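# Swap two shelf bins back into their color-marked spots

## Task

Each of the two shelf bins sits in the other's place. Move each into the shelf slot whose mark matches its color, centered on that mark, open side facing outward, with all its parts still inside. The board overhead sits low, so tilting a bin may be needed. Each bin must end fully inserted, past the lip at the shelf's front edge. The shelf must stay close to its starting position and must not be rotated.

## Robot and tools

Robot: one seven-joint arm whose base is at (0, 0, +0.160) m in the scene frame, mounted tilted (quat_wxyz +0.921, -0.386, -0.018, -0.055), carrying a right five-finger hand. A post stands on the floor next to the table. Loose objects may get an occasional small shove from outside.

Scene frame: origin on the table top straight under the base, +z up, +y to the left when facing along +x. All poses, velocities and targets printed in results use this frame. Offsets you command instead follow the Hand target's own axes.

Hand point: a spot fixed to the palm, 0.05 m in front of it and 0.15 m out from the wrist mounting face along the fingers. Its +z runs along the straightened fingers, +y comes out of the palm, +x goes across the palm away from the thumb. Straight fingers end 0.06-0.07 m past the point along +z, with their centre lines 0.06 m toward -y. Across the palm the hand extends 0.08 m on the little-finger side; on the thumb side 0.02 m if the thumb is turned in front of the palm, up to 0.09 m otherwise. A wrist bracket on the little-finger side reaches 0.10 m across and as far as the point along +y; it can collide.

The row (14 numbers, each in [-1, 1]), same layout in every tool: dx, dy, dz, rx, ry, rz, then little, ring, middle, index, thumb_bend, thumb_turn, force_limit, speed. The first six are an offset, not a pose: a displacement from the Hand target as it stood when the action or move began, along that target's axes. 1.0 equals 0.6 m of travel or 180 degrees; rx, ry, rz form one rotation vector. Finger numbers are targets: +1 straight/open, -1 curled. thumb_bend +1 straight, -1 fully bent; thumb_turn +1 beside the palm, -1 opposite the fingers. force_limit maps -1..+1 to roughly 0..10 N at the fingertip (0..15 N for both thumb motors). speed rises linearly from near zero at -1 to full at +0.48 and stays full above; full speed crosses a finger's range in 0.49 s. A 0 in a hand slot is a real command, so to keep the hand unchanged repeat the six motor numbers, force_limit and speed it last received (at the start, read them from a first result).

execute_actions(actions, cameras): actions is a list of actions; each action is a table of 1 to 15 rows, one per 1/30 s step, and a short table repeats its last row to fill 15 steps. Every row is counted from the start target of that action, not from the row before; calling again with the same offset moves further. An empty actions list returns camera images; otherwise cameras must name them ("all", a list, or [] for none).

move(target, speed, blend, blocking, cameras): target is one 14-number row or a list of up to 15 rows, all offsets from the same starting Hand target. speed in m/s, 0.002 to 0.5, default 0.25 (turning capped at twice that in rad/s and at 0.873 rad/s); one value or one per leg. blend in m rounds corners of a list; 0 (default) stops at each point. blocking=false returns after about 0.5 s while motion continues. The whole path gets 10 s. It ignores obstacles; the hand lags and can overshoot, more when fast. The result ends with a move: line, e.g. done (within 3 mm and 2 degrees), off_target, moving, held or fault, plus limits such as paced (pose clipped) or held (steps withheld). Neither tells you about contact.

wait(seconds, 0 to 3600) lets time pass; stop brakes a running move; zoom_image(camera, region [x0, y0, x1, y1], at most 504x504 px) enlarges part of the newest image of cam_head_left, cam_head_right or cam_wrist; show_instructions shows the reference page; clear_fault clears a torque fault already reported; finished_scene ends the scene irreversibly.

Control notes: each step the commanded orientation is clipped to 32 degrees from the measured one. The hand often stops short of the Hand target; a fresh execute_actions call (even all-zero pose) requests it again, or send the gap as an offset. The arm is stiff: a target a few millimetres inside a solid surface pushes with full motor strength; to end a push, command back beyond the current hand point. Big turns can swing the elbow. Joint limits (rad): waist ±6.283, shoulder ±2.250, upper arm roll ±6.283, elbow ±2.580, forearm roll ±6.283, wrist pitch ±2.100, wrist roll ±6.283.

Grip: thumb turned in front closes around 0.035-0.065 m objects; handles down to about 0.025 m; thumb tip to index pad can pinch light items up to about 0.08 m. For gentle closing use speed -0.94 or below. A motor moves only when its target changes, then locks. To tighten, raise force_limit and send a more-closed target than hand_measured; to loosen, send a more-open one.

Result lines: end_effector_position (m) and quat_wxyz of the hand point; Hand target; joint positions, velocities, torques (N m, offset and noisy); Flange force in the end effector's axes (has error); hand_measured, hand_stopped_by (moving, target, force, stalled, fault), hand_load_n (positive means the finger is pushed open; near 0 after a lost grip), hand_force_limit, hand_speed; motor temperatures. Torque fault occurs at 104.5 N m (first four joints) or 51.3 N m (last three), or if a joint deviates more than 5 degrees from plan; the arm then halts until clear_fault. Motors heat when holding loads, stretched out or pressing; a MOTOR HOT line appears at 60 °C, and at 75 °C the arm sags and halts 30-60 s.

Cameras: cam_head_left, cam_head_right, cam_wrist, each 896x504, with calibrations given in the setup.

Avoid: dropping or releasing parts while moving, collisions, hard pushes on the shelf or fixed objects, heavy finger loads, and anything falling or being left off the table, which fails the task.

Each tool is called after "Emit:" as name(argument=value, ...) on one line, values as JSON.

Reference images:

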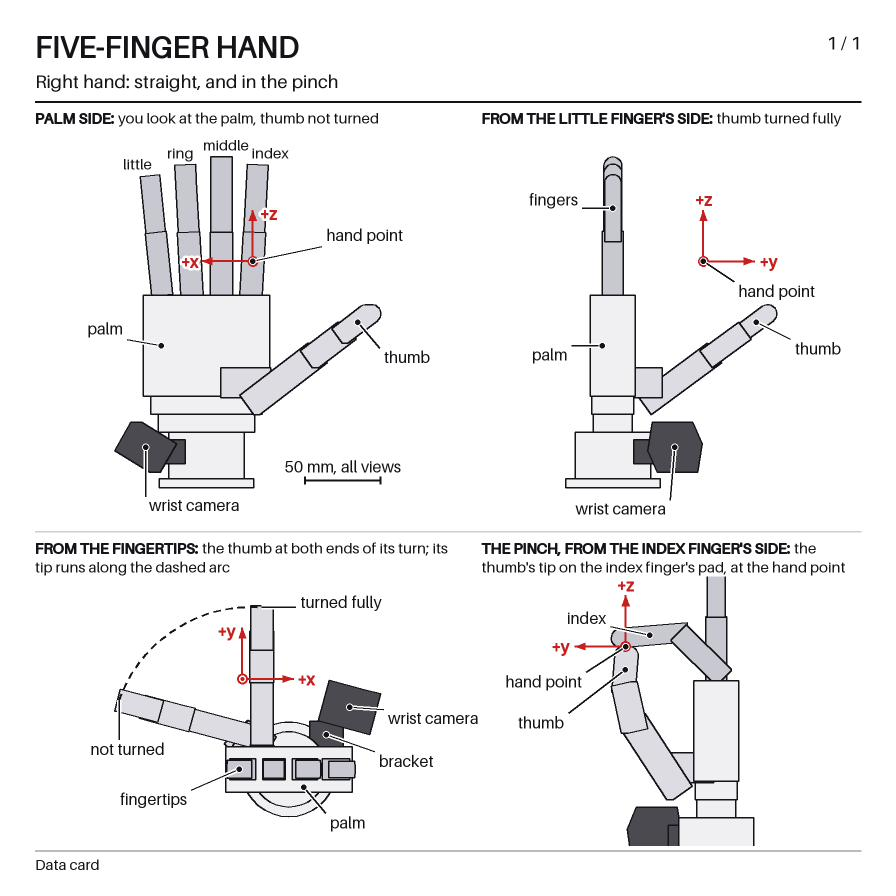

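## Session

Emit:
execute_actions(actions=[])

Scene clock: 0.00 s.
end_effector_position=(+0.5212, +0.1557, +0.2217) hand_measured=(+1.000, +1.000, +1.000, +1.000, +1.000, +1.000) hand_load_n=(+0.0, +0.0, +0.0, +0.0, +0.0, +0.0) hand_stopped_by=(target, target, target, target, target, target) hand_force_limit=0.00 hand_speed=-0.80 end_effector_quat_wxyz=(-0.103, +0.189, +0.958, +0.190)
Joint positions: [0.451 1.099 -0.267 1.38 -0.755 1.479 -1.133]
Joint velocities: within noise
Joint torques (N m): no reading
Motor temperatures (°C): [40 39 39 34 38 45 51]
Flange force (N): no reading
Hand target: +0.5212, +0.1557, +0.2217; -0.103, +0.189, +0.958, +0.190

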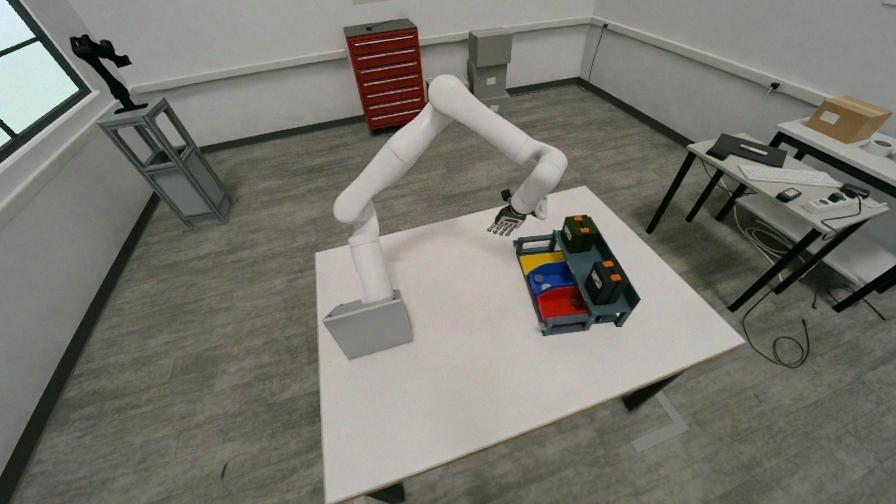

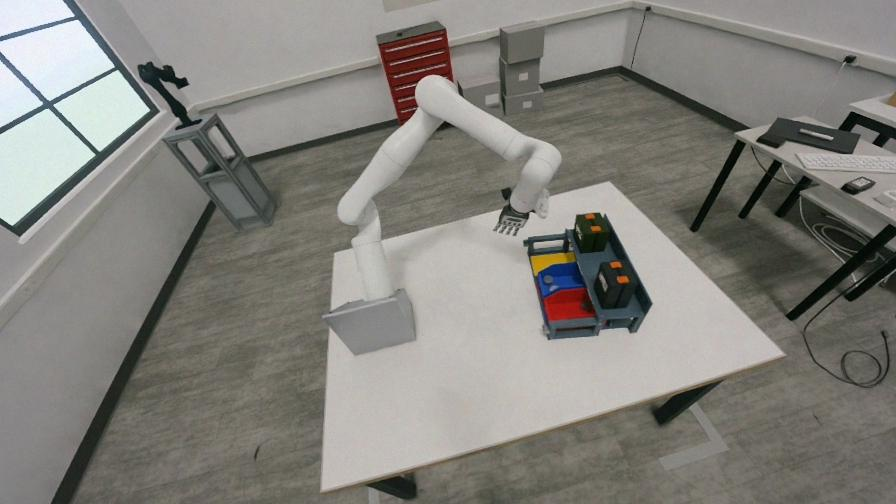

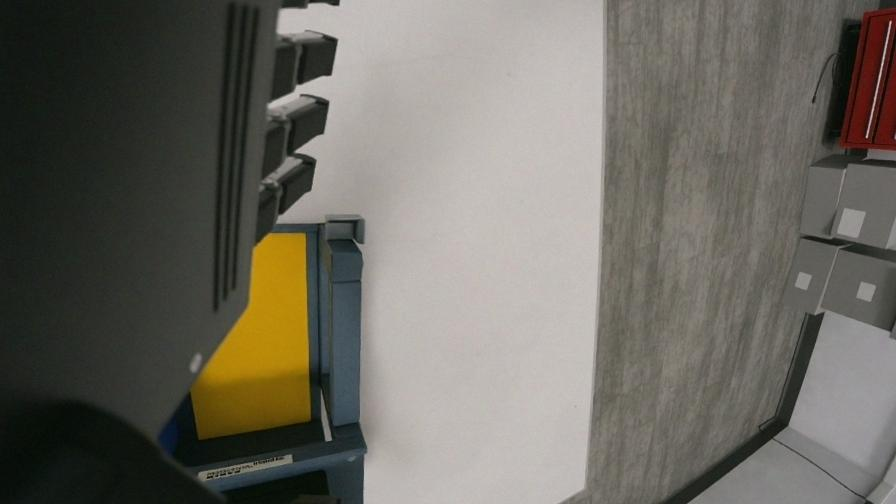

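Emit:
zoom_image(camera="cam_head_left", region=[490, 180, 670, 350])

Emit:
zoom_image(camera="cam_head_right", region=[490, 180, 670, 350])

Scaled by 2.800 from the camera's image (finer frame: 1280x720).

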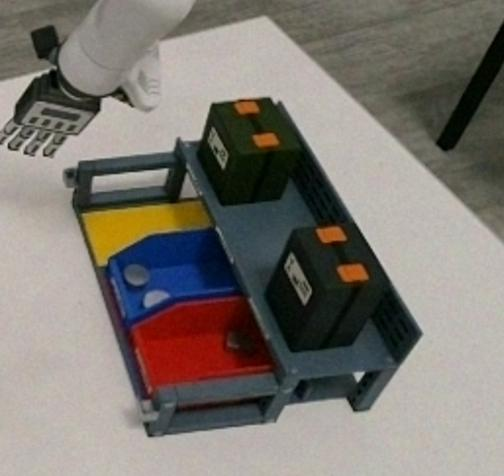

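Scaled by 2.800 from the camera's image (finer frame: 1280x720).

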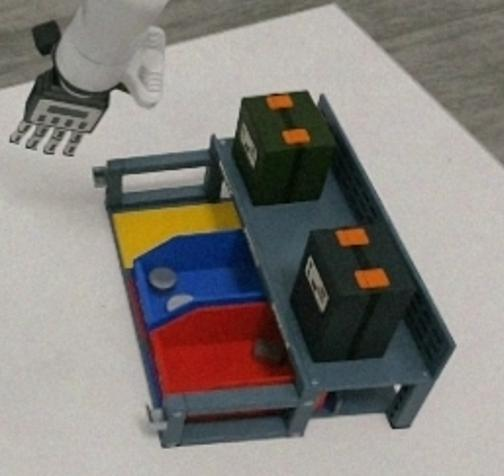

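Emit:
zoom_image(camera="cam_head_left", region=[510, 235, 610, 335])

Emit:
zoom_image(camera="cam_head_right", region=[520, 235, 620, 340])

Scaled by 5.040 from the camera's image (finer frame: 1280x720).

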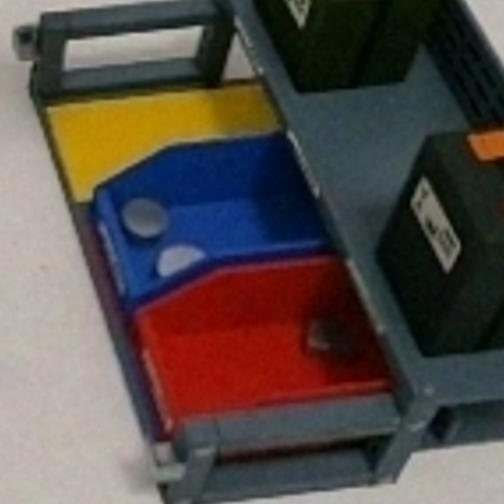

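Scaled by 4.800 from the camera's image (finer frame: 1280x720).

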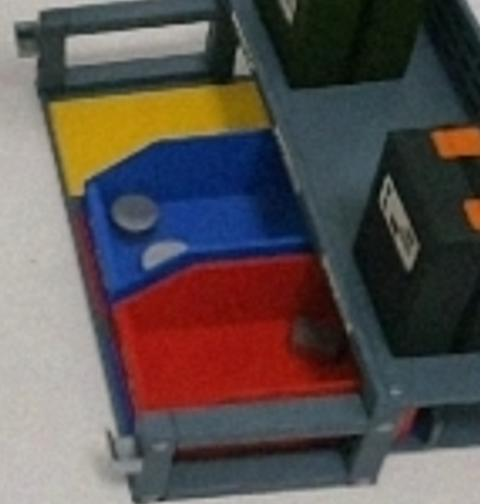

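Emit:
move(target=[0.0828, -0.4998, -0.1657, 0.0771, -0.1778, -0.0439, 1, 1, 1, 1, 1, 1, 0.0, -0.8], speed=0.2, cameras=["all"])

Scene clock: 30.37 s.
end_effector_position=(+0.3680, -0.1250, +0.2278) hand_measured=(+1.000, +1.000, +1.000, +1.000, +1.000, +1.000) hand_load_n=(+0.0, +0.0, +0.0, +0.0, +0.0, +0.0) hand_stopped_by=(target, target, target, target, target, target) hand_force_limit=0.00 hand_speed=-0.80 end_effector_quat_wxyz=(+0.156, +0.155, +0.975, +0.022)
Joint positions: [0.984 1.187 -0.169 1.807 -0.762 0.818 -0.299]
Joint torques (N m): [6.76 -14.01 2.46 -7.04 -0.84 0.16 0.1]
Flange force (N): [2.8 1.9 1.3]
Hand target: +0.3680, -0.1250, +0.2278; +0.156, +0.155, +0.975, +0.022
Off the commanded pose: 0.000 m, 0 deg.
move: done
cam_wrist: T_world_to_cam=[[0.00029, 1, -0.00057, 0.11967], [0.69408, 0.00021, 0.71989, -0.40996], [0.71989, -0.0006, -0.69408, 0.00681]] pos_world=[0.27961, -0.11958, 0.29992]

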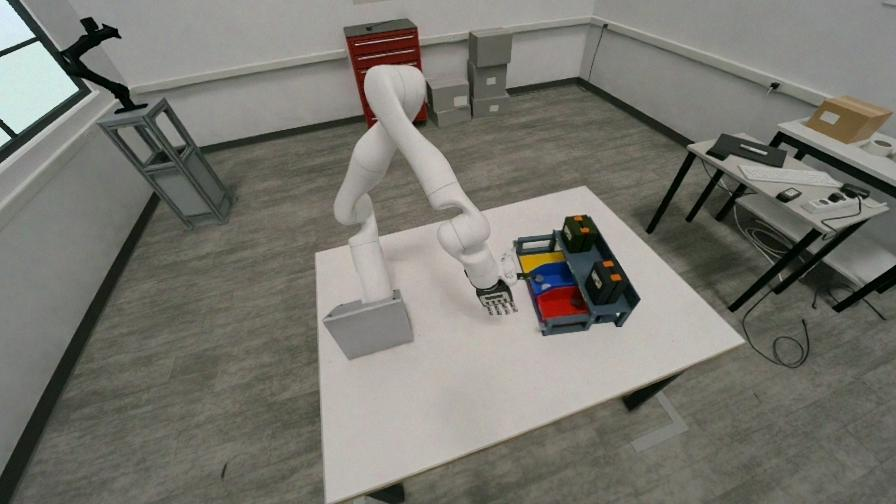

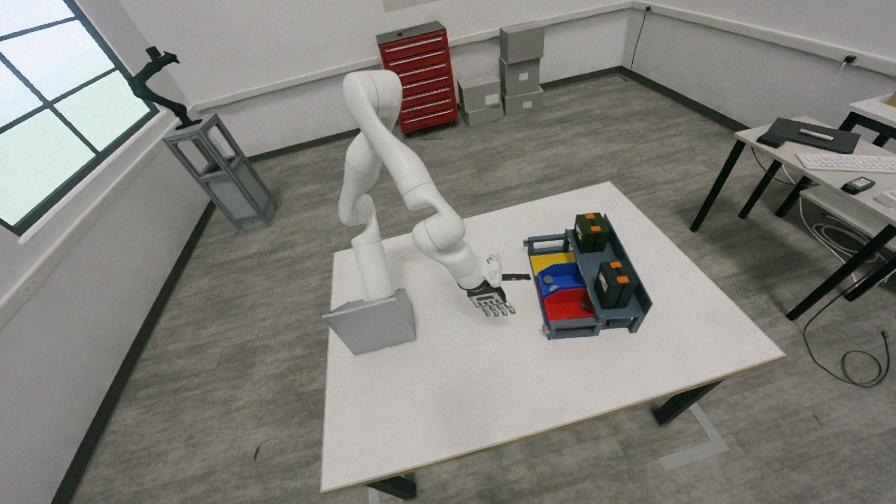

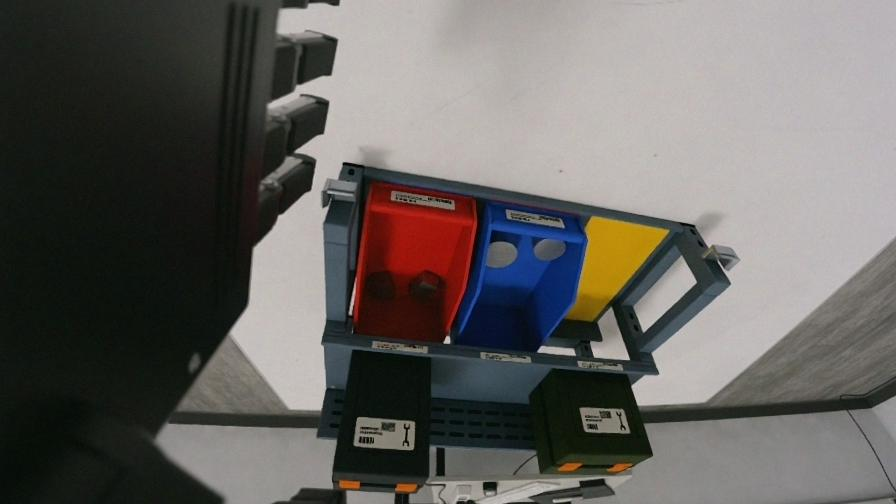

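Emit:
zoom_image(camera="cam_wrist", region=[310, 150, 560, 380])

Emit:
zoom_image(camera="cam_wrist", region=[470, 180, 750, 440])

Scaled by 2.016 from the camera's image (finer frame: 1280x720).

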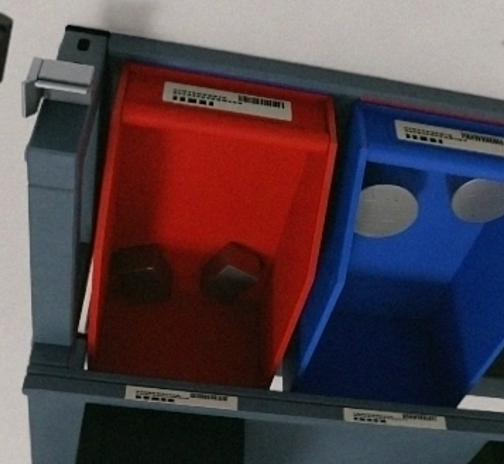

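Scaled by 1.800 from the camera's image (finer frame: 1280x720).

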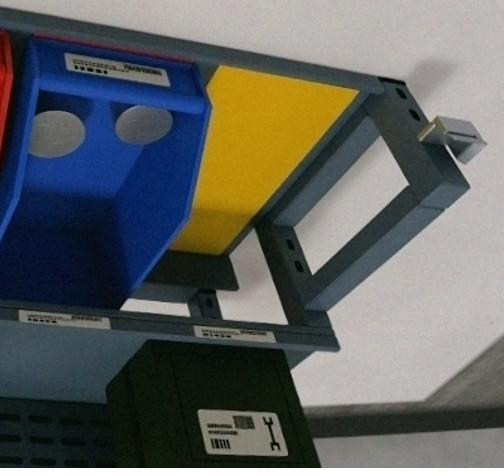

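Emit:
move(target=[0.0752, 0.0767, 0.0857, -0.0089, -0.1361, 0.0586, 1, 1, 1, 1, 1, 1, 0.0, -0.8], speed=0.2, cameras=["cam_wrist"])

Scene clock: 58.30 s.
end_effector_position=(+0.3569, -0.0676, +0.1696) hand_measured=(+1.000, +1.000, +1.000, +1.000, +1.000, +1.000) hand_load_n=(+0.0, +0.0, +0.0, +0.0, +0.0, +0.0) hand_stopped_by=(target, target, target, target, target, target) hand_force_limit=0.00 hand_speed=-0.80 end_effector_quat_wxyz=(+0.358, +0.242, +0.901, +0.016)
Joint positions: [1.828 1.87 -1.024 2.387 -0.978 -0.54 0.188]
Joint torques (N m): [0.58 -12.77 -6.01 -2.36 0.5 0.95 0.1]
Flange force (N): [3.8 3.3 1.0]
Hand target: +0.3569, -0.0676, +0.1696; +0.358, +0.242, +0.901, +0.016
Off the commanded pose: 0.000 m, 0 deg.
move: done
cam_wrist: T_world_to_cam=[[0.20758, 0.97822, -0.00106, -0.0131], [0.33482, -0.07003, 0.93967, -0.27417], [0.91913, -0.19541, -0.34207, -0.16937]] pos_world=[0.25019, -0.03948, 0.19968]

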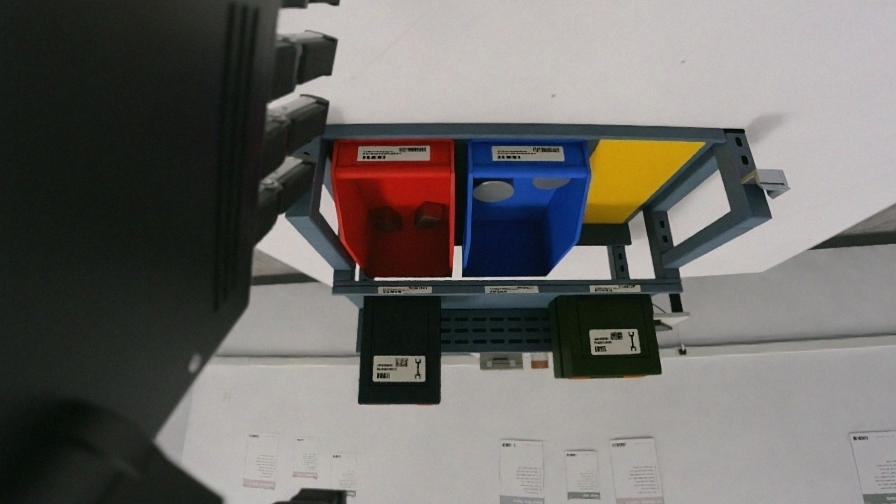

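Emit:
zoom_image(camera="cam_wrist", region=[290, 110, 610, 310])

Emit:
zoom_image(camera="cam_wrist", region=[550, 110, 800, 320])

Scaled by 1.575 from the camera's image (finer frame: 1280x720).

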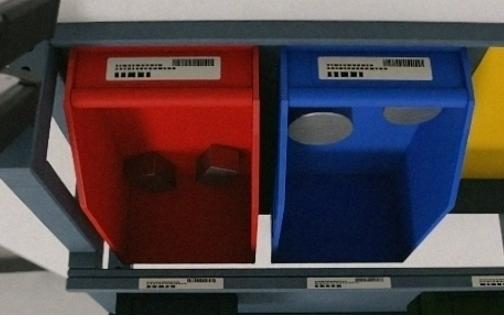

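Scaled by 2.016 from the camera's image (finer frame: 1280x720).

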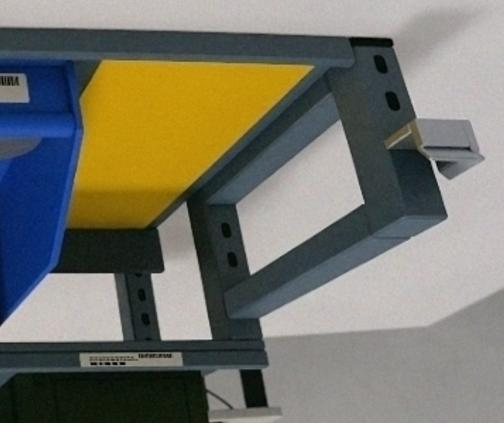

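Emit:
zoom_image(camera="cam_wrist", region=[325, 115, 465, 195])

Emit:
zoom_image(camera="cam_wrist", region=[455, 115, 605, 200])

Emit:
zoom_image(camera="cam_wrist", region=[440, 200, 640, 310])

Scaled by 3.600 from the camera's image (finer frame: 1280x720).

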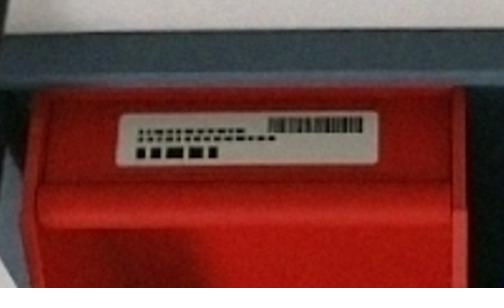

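Scaled by 3.360 from the camera's image (finer frame: 1280x720).

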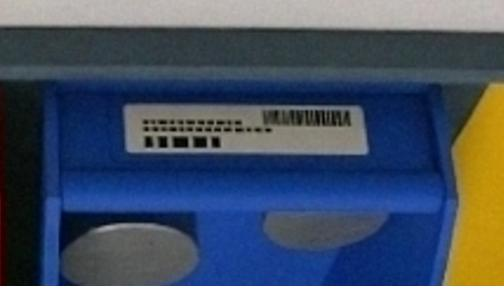

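Scaled by 2.520 from the camera's image (finer frame: 1280x720).

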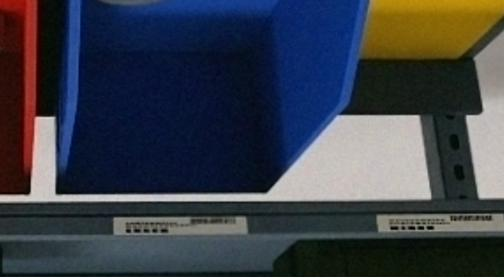

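Emit:
move(target=[-0.2073, 0.0977, -0.0125, 0.1201, 0.3698, -0.0022, 1, 1, 1, 1, 1, 1, 0.0, -0.8], speed=0.2, cameras=["cam_wrist"])

Scene clock: 82.83 s.
end_effector_position=(+0.4547, -0.0706, +0.2665) hand_measured=(+1.000, +1.000, +1.000, +1.000, +1.000, +1.000) hand_load_n=(+0.0, +0.0, +0.0, +0.0, +0.0, +0.0) hand_stopped_by=(target, target, target, target, target, target) hand_force_limit=0.00 hand_speed=-0.80 end_effector_quat_wxyz=(-0.241, +0.251, +0.937, -0.016)
Joint positions: [0.785 1.571 -1.219 0.76 -2.559 -2 1.356]
Joint torques (N m): [12.45 -18.02 -1.67 -6.78 -0.1 -0.95 0.11]
Flange force (N): [4.8 0.5 4.3]
Hand target: +0.4547, -0.0706, +0.2665; -0.241, +0.251, +0.937, -0.016
Off the commanded pose: 0.000 m, 0 deg.
move: done
cam_wrist: T_world_to_cam=[[0.20743, 0.97825, -0.00031, -0.03056], [0.97825, -0.20743, 0.00014, -0.45012], [0.00008, -0.00033, -1, 0.38021]] pos_world=[0.44664, -0.06335, 0.38026]

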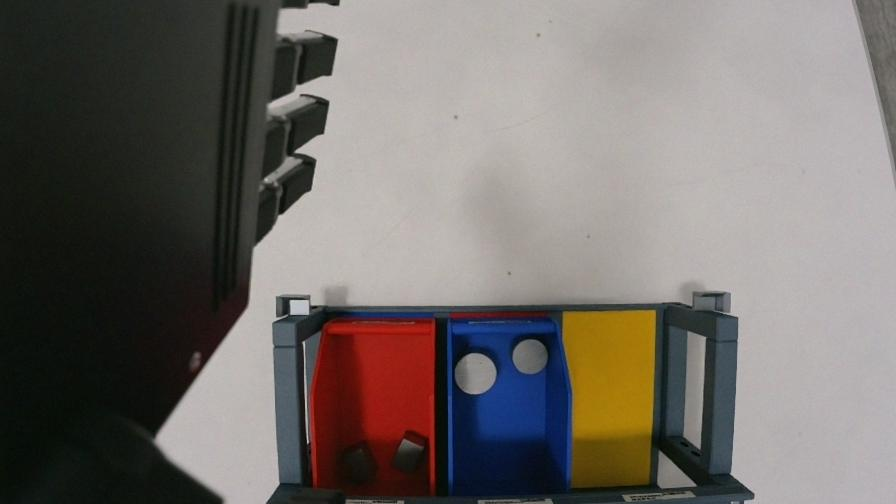

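Emit:
zoom_image(camera="cam_wrist", region=[265, 285, 515, 504])

Emit:
zoom_image(camera="cam_wrist", region=[505, 285, 765, 504])

Scaled by 2.016 from the camera's image (finer frame: 1280x720).

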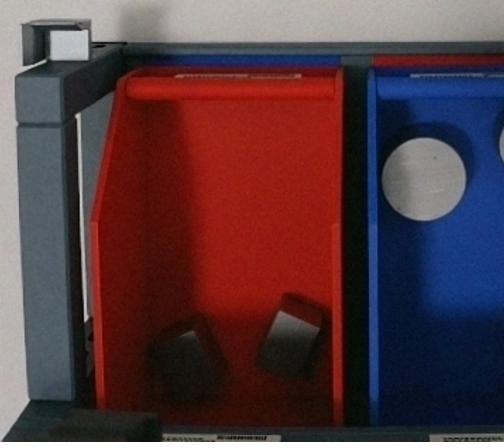

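Scaled by 1.938 from the camera's image (finer frame: 1280x720).

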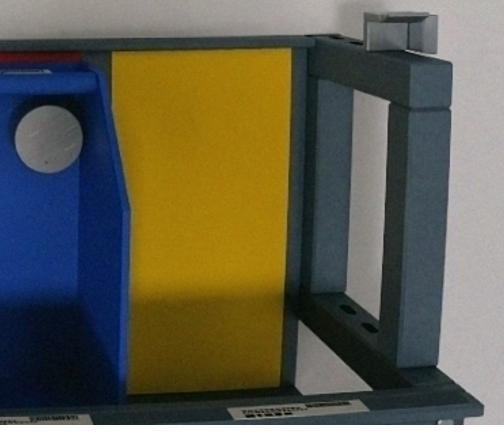

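Emit:
move(target=[0.0232, 0.0013, 0.0993, -0.1201, -0.3698, 0.0022, 1, 1, 1, 1, 1, 1, 0.0, -0.8], speed=0.2, cameras=["cam_wrist"])

Scene clock: 126.30 s.
end_effector_position=(+0.4171, -0.0578, +0.2199) hand_measured=(+1.000, +1.000, +1.000, +1.000, +1.000, +1.000) hand_load_n=(+0.0, +0.0, +0.0, +0.0, +0.0, +0.0) hand_stopped_by=(target, target, target, target, target, target) hand_force_limit=0.00 hand_speed=-0.80 end_effector_quat_wxyz=(+0.358, +0.242, +0.901, +0.016)
Joint positions: [1.19 1.258 -0.537 2.317 -2.159 0.474 0.938]
Joint torques (N m): [5.03 -11.48 -0.34 -4.55 -0.44 1.76 0.07]
Flange force (N): [-1.2 -0.3 -3.2]
Hand target: +0.4171, -0.0578, +0.2199; +0.358, +0.242, +0.901, +0.016
Off the commanded pose: 0.000 m, 0 deg.
move: done
cam_wrist: T_world_to_cam=[[0.20746, 0.97824, -0.00112, -0.0351], [0.33485, -0.06993, 0.93967, -0.34094], [0.91915, -0.19532, -0.34207, -0.20567]] pos_world=[0.31049, -0.02968, 0.24998]

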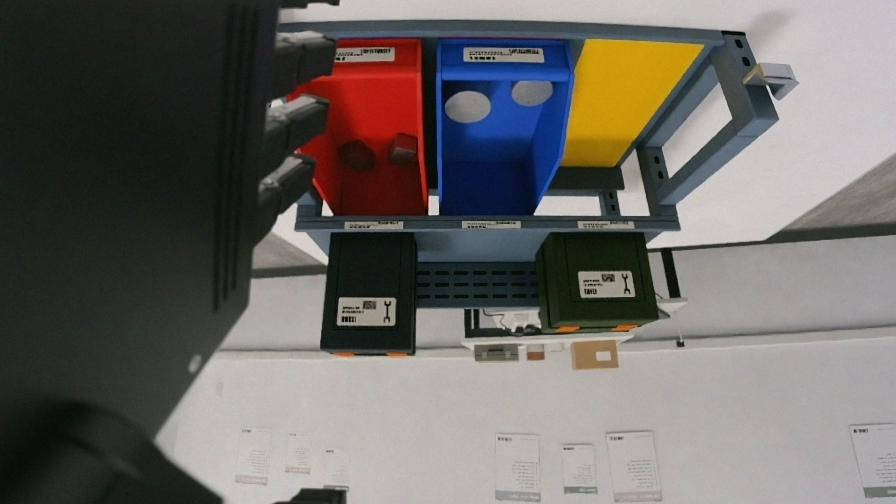

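Emit:
zoom_image(camera="cam_wrist", region=[420, 20, 620, 230])

Emit:
zoom_image(camera="cam_wrist", region=[280, 20, 440, 230])

Scaled by 2.400 from the camera's image (finer frame: 1280x720).

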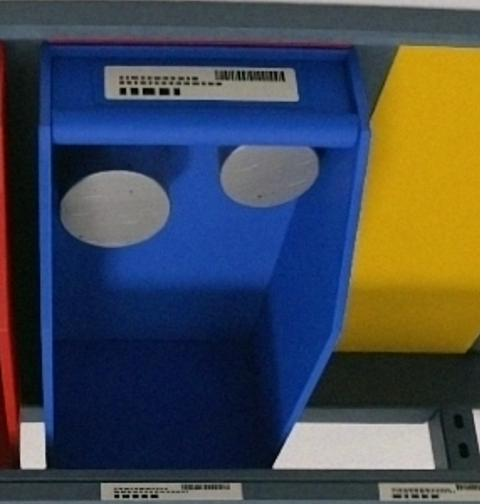

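Scaled by 2.400 from the camera's image (finer frame: 1280x720).

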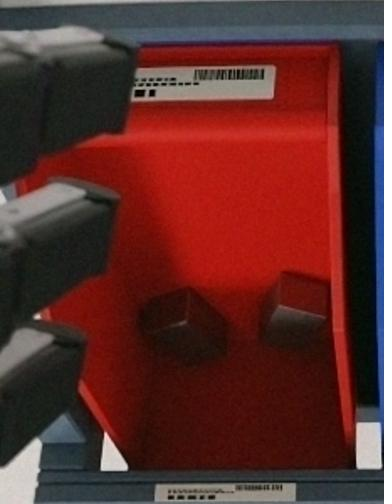

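Emit:
move(target=[0, 0, 0, -0.0092, 0.0092, -0.5999, 1, 1, 1, 1, 1, 1, 0.0, -0.8], speed=0.3, cameras=["cam_wrist", "cam_head_right"])

Scene clock: 133.43 s.
end_effector_position=(+0.4171, -0.0578, +0.2199) hand_measured=(+1.000, +1.000, +1.000, +1.000, +1.000, +1.000) hand_load_n=(+0.0, +0.0, +0.0, +0.0, +0.0, +0.0) hand_stopped_by=(target, target, target, target, target, target) hand_force_limit=0.00 hand_speed=-0.80 end_effector_quat_wxyz=(+0.215, -0.591, +0.730, -0.266)
Joint positions: [1.095 1.076 -0.6 2.053 -1.445 0.376 1.843]
Joint torques (N m): [7.03 -10.94 0.65 -7.21 -0.79 0.61 0.07]
Flange force (N): [-1.6 2.9 -0.4]
Hand target: +0.4171, -0.0578, +0.2199; +0.215, -0.591, +0.730, -0.266
Off the commanded pose: 0.000 m, 0 deg.
move: done
cam_wrist: T_world_to_cam=[[-0.78003, -0.15094, -0.60727, 0.4449], [-0.32289, 0.92838, 0.18399, 0.15735], [0.53601, 0.3396, -0.7729, 0.07972]] pos_world=[0.35511, -0.106, 0.30284]
Images, in order (width x height): cam_head_right 896x504, cam_wrist 896x504.

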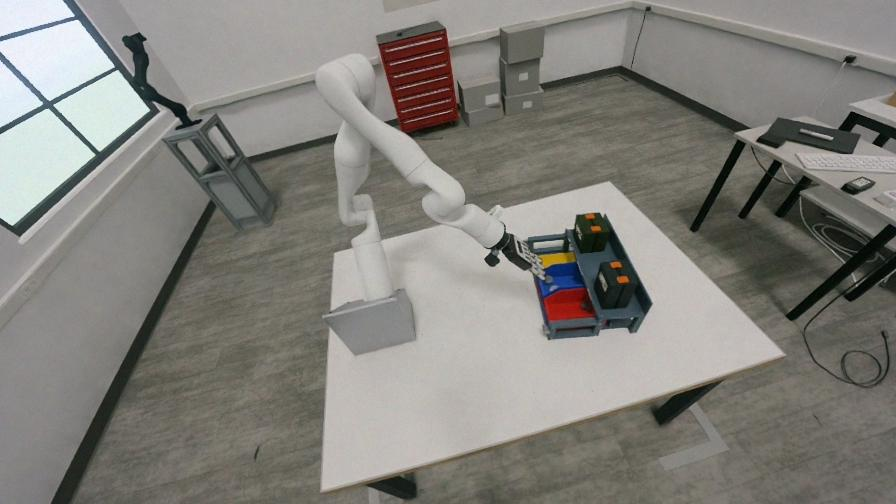

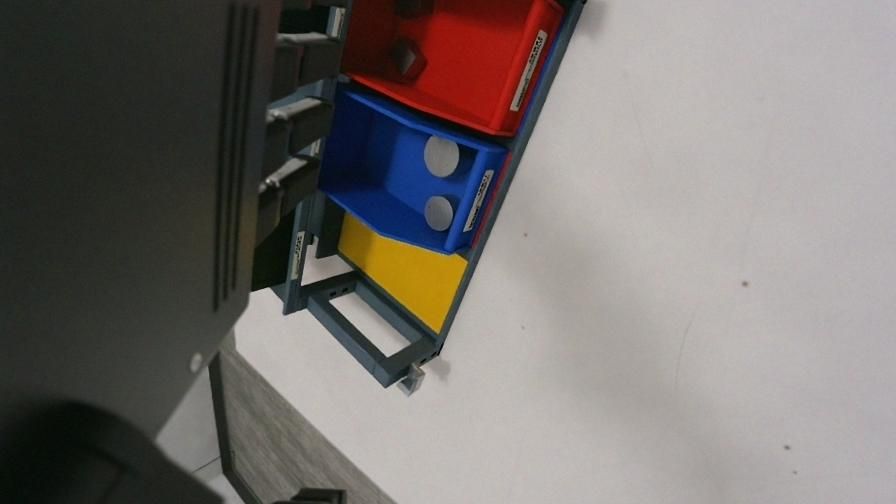

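Emit:
move(target=[-0.1083, 0.0495, 0.1108, 0.25, 0, 0, -1, -1, 0.3, 0.3, 0.0, -1, 0.0, -0.2], speed=0.2, cameras=["cam_wrist", "cam_head_right", "cam_head_left"])

Scene clock: 143.60 s.
end_effector_position=(+0.4503, +0.0015, +0.1499) hand_measured=(-1.000, -1.000, +0.300, +0.300, +0.000, -1.000) hand_load_n=(+0.0, +0.0, +0.0, +0.0, +0.0, +0.0) hand_stopped_by=(target, target, target, target, target, target) hand_force_limit=0.00 hand_speed=-0.20 end_effector_quat_wxyz=(+0.425, -0.464, +0.573, -0.525)
Joint positions: [0.738 1.877 -0.598 2.514 -2.47 1.959 3.589]
Joint torques (N m): [7.29 -12.94 -1.01 2.11 0.77 2.43 0.07]
Flange force (N): [-0.5 -1.7 -0.7]
Hand target: +0.4503, +0.0015, +0.1499; +0.425, -0.464, +0.573, -0.526
Off the commanded pose: 0.000 m, 0 deg.
move: done
cam_wrist: T_world_to_cam=[[-0.15044, -0.28518, -0.94659, 0.20473], [-0.30481, 0.92423, -0.23, 0.17968], [0.94046, 0.25393, -0.22596, -0.27625]] pos_world=[0.34536, -0.03753, 0.1727]

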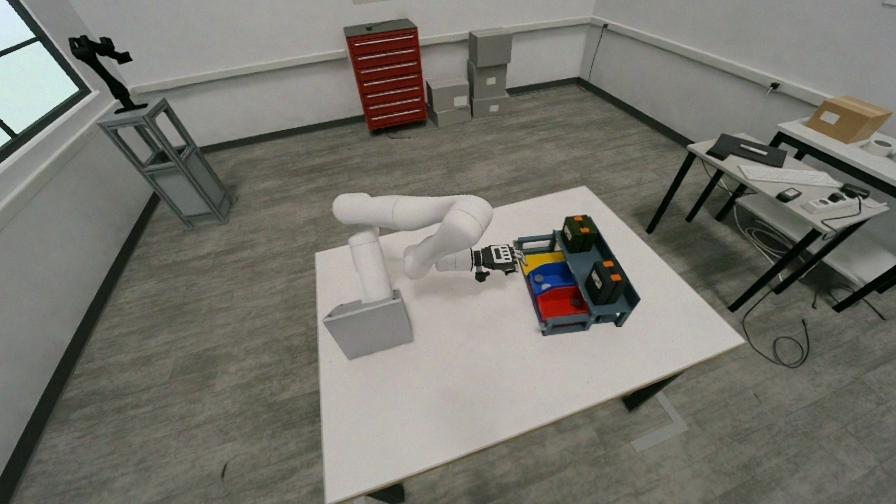

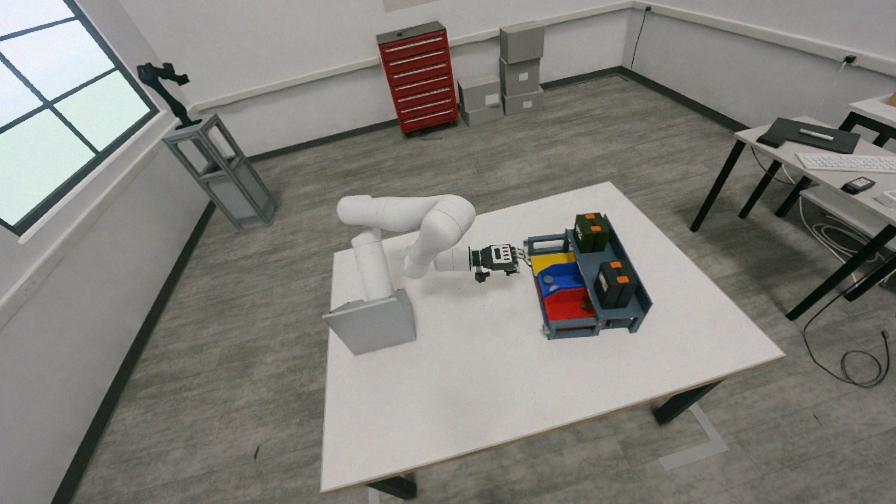

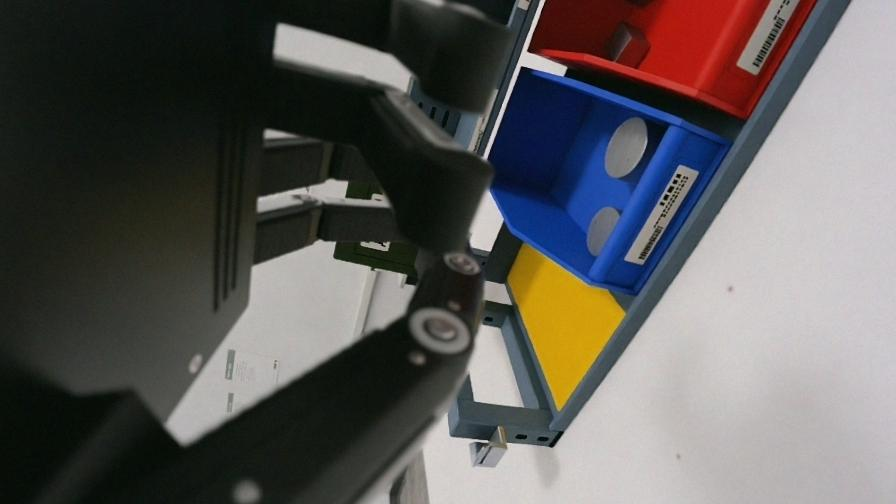

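Emit:
move(target=[0, 0.0721, 0.1318, 0, 0, -0.0278, -1, -1, 0.3, 0.3, 0.0, -1, 0.0, -0.2], speed=0.1, cameras=["cam_wrist", "cam_head_right", "cam_head_left"])

Scene clock: 148.10 s.
end_effector_position=(+0.5237, -0.0141, +0.0999) hand_measured=(-1.000, -1.000, +0.300, +0.300, +0.000, -1.000) hand_load_n=(+0.5, +0.0, +0.0, +0.0, +0.0, +0.0) hand_stopped_by=(target, target, target, target, target, target) hand_force_limit=0.00 hand_speed=-0.20 end_effector_quat_wxyz=(+0.402, -0.488, +0.552, -0.544)
Joint positions: [0.619 1.853 -0.723 2.269 -2.646 1.806 3.552]
Joint torques (N m): [9.16 -14.02 -1.26 0.47 0.52 2.51 0.1]
Flange force (N): [-0.2 -1.4 -1.4]
Hand target: +0.5237, -0.0141, +0.0999; +0.402, -0.488, +0.552, -0.544
Off the commanded pose: 0.000 m, 0 deg.
move: done
cam_wrist: T_world_to_cam=[[-0.16478, -0.36557, -0.91608, 0.16735], [-0.31656, 0.89924, -0.30191, 0.21804], [0.93415, 0.24025, -0.2639, -0.34569]] pos_world=[0.41953, -0.05183, 0.12791]

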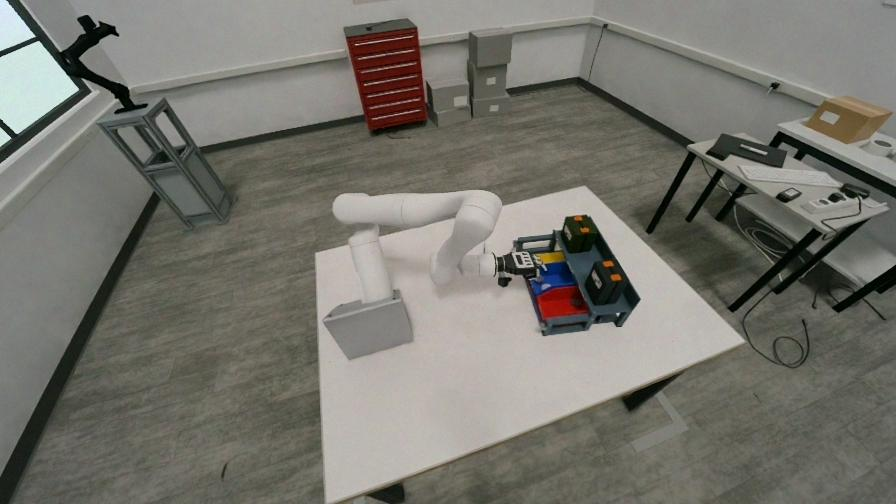

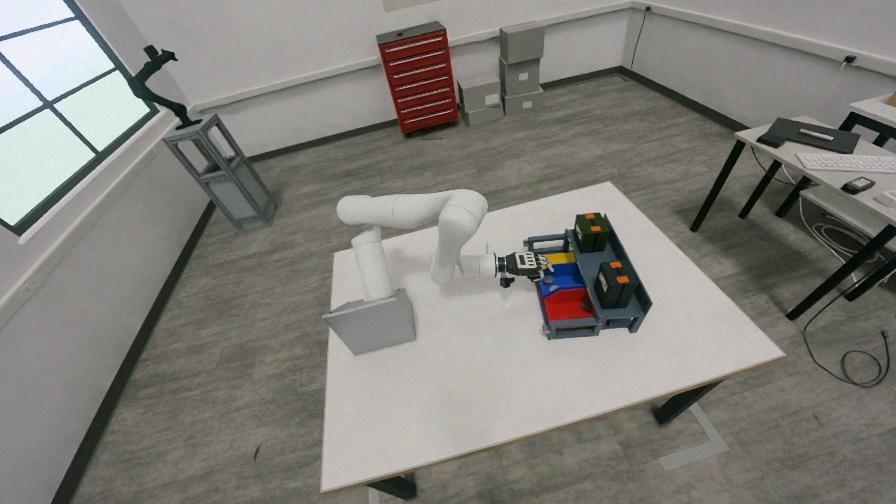

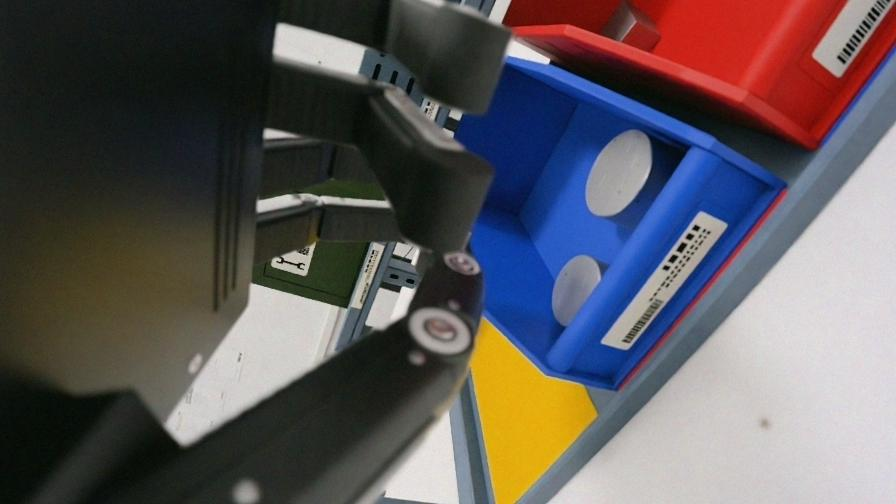

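Emit:
zoom_image(camera="cam_wrist", region=[530, 110, 810, 400])

Scaled by 1.738 from the camera's image (finer frame: 1280x720).

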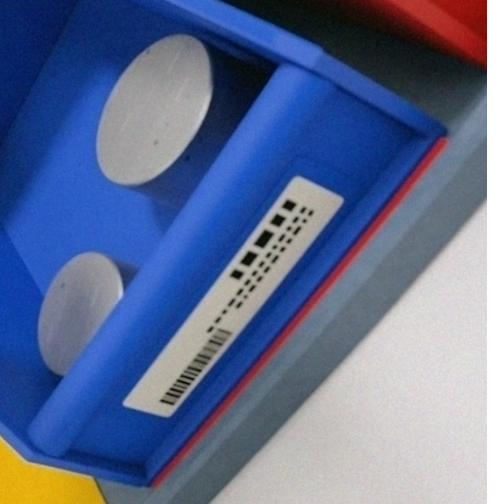

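Emit:
move(target=[-0.0043, 0.0496, 0.0044, 0, 0, 0, -1, -1, 0.3, 0.3, 0.0, -1, 0.0, -0.2], speed=0.1, cameras=["cam_wrist"])

Emit:
zoom_image(camera="cam_wrist", region=[400, 60, 820, 440])

Scene clock: 157.87 s.
end_effector_position=(+0.5237, -0.0142, +0.0700) hand_measured=(-1.000, -1.000, +0.300, +0.300, +0.000, -1.000) hand_load_n=(+0.0, +0.0, +0.0, +0.0, +0.0, +0.0) hand_stopped_by=(target, target, target, target, target, target) hand_force_limit=0.00 hand_speed=-0.20 end_effector_quat_wxyz=(+0.402, -0.488, +0.552, -0.544)
Joint positions: [0.566 1.919 -0.729 2.214 -2.633 1.833 3.562]
Joint torques (N m): [9.24 -14.01 -1.31 0.81 0.51 2.52 0.02]
Flange force (N): [0.1 -1.4 -1.1]
Hand target: +0.5237, -0.0142, +0.0699; +0.402, -0.488, +0.552, -0.544
Off the commanded pose: 0.000 m, 0 deg.
move: done
cam_wrist: T_world_to_cam=[[-0.16473, -0.36565, -0.91606, 0.1399], [-0.31655, 0.89922, -0.30201, 0.2091], [0.93416, 0.24022, -0.26388, -0.35357]] pos_world=[0.41953, -0.05193, 0.09801]

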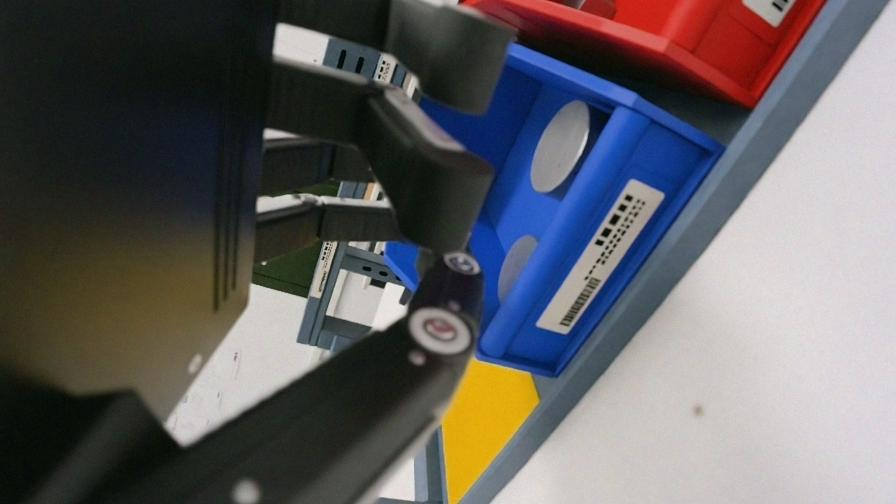

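Scaled by 1.200 from the camera's image (finer frame: 1280x720).

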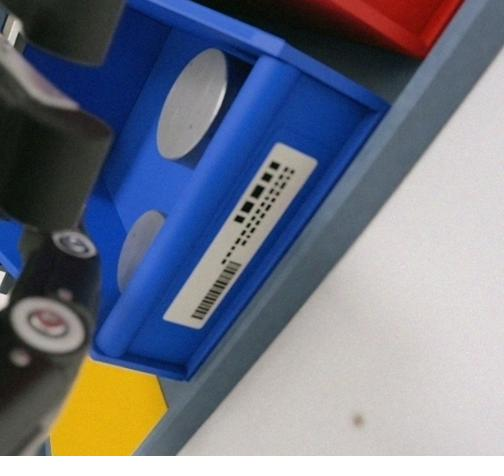

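Emit:
zoom_image(camera="cam_wrist", region=[480, 80, 620, 320])

Scaled by 2.100 from the camera's image (finer frame: 1280x720).

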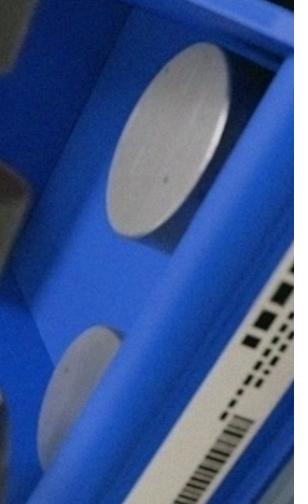

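Emit:
move(target=[0.0211, 0.0018, 0, 0, 0, -0.0278, -1, -1, 0.1, 0.1, 0.0, -1, 0.0, -0.2], speed=0.1, cameras=["cam_wrist"])

Emit:
zoom_image(camera="cam_wrist", region=[370, 60, 790, 440])

Scene clock: 181.97 s.
end_effector_position=(+0.5210, -0.0266, +0.0700) hand_measured=(-1.000, -1.000, +0.100, +0.100, +0.000, -1.000) hand_load_n=(+0.0, +0.0, +0.0, +0.0, +0.0, +0.0) hand_stopped_by=(target, target, target, target, target, target) hand_force_limit=0.00 hand_speed=-0.20 end_effector_quat_wxyz=(-0.378, +0.512, -0.530, +0.561)
Joint positions: [0.559 1.9 -0.692 2.21 -2.635 1.84 3.604]
Joint torques (N m): [9.3 -14.05 -0.95 0.67 0.43 2.54 0.05]
Flange force (N): [-0.1 -1.4 -1.1]
Hand target: +0.5210, -0.0266, +0.0700; -0.378, +0.512, -0.530, +0.561
Off the commanded pose: 0.000 m, 0 deg.
move: done
cam_wrist: T_world_to_cam=[[-0.17798, -0.44333, -0.87851, 0.13714], [-0.32929, 0.86813, -0.37137, 0.23009], [0.9273, 0.22319, -0.3005, -0.34242]] pos_world=[0.4177, -0.06253, 0.10303]

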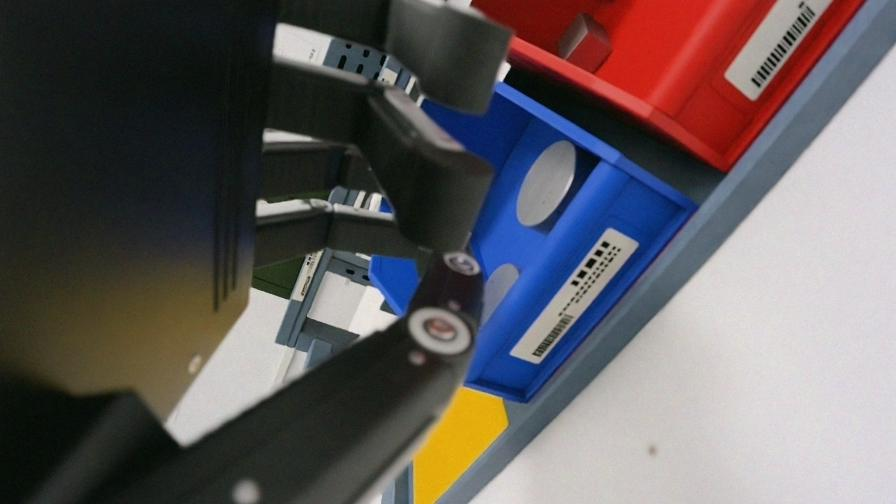

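Scaled by 1.200 from the camera's image (finer frame: 1280x720).

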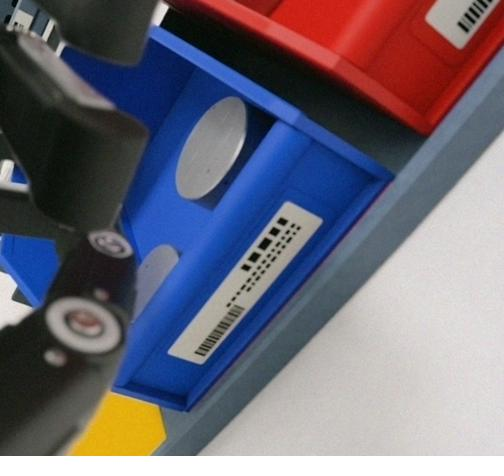

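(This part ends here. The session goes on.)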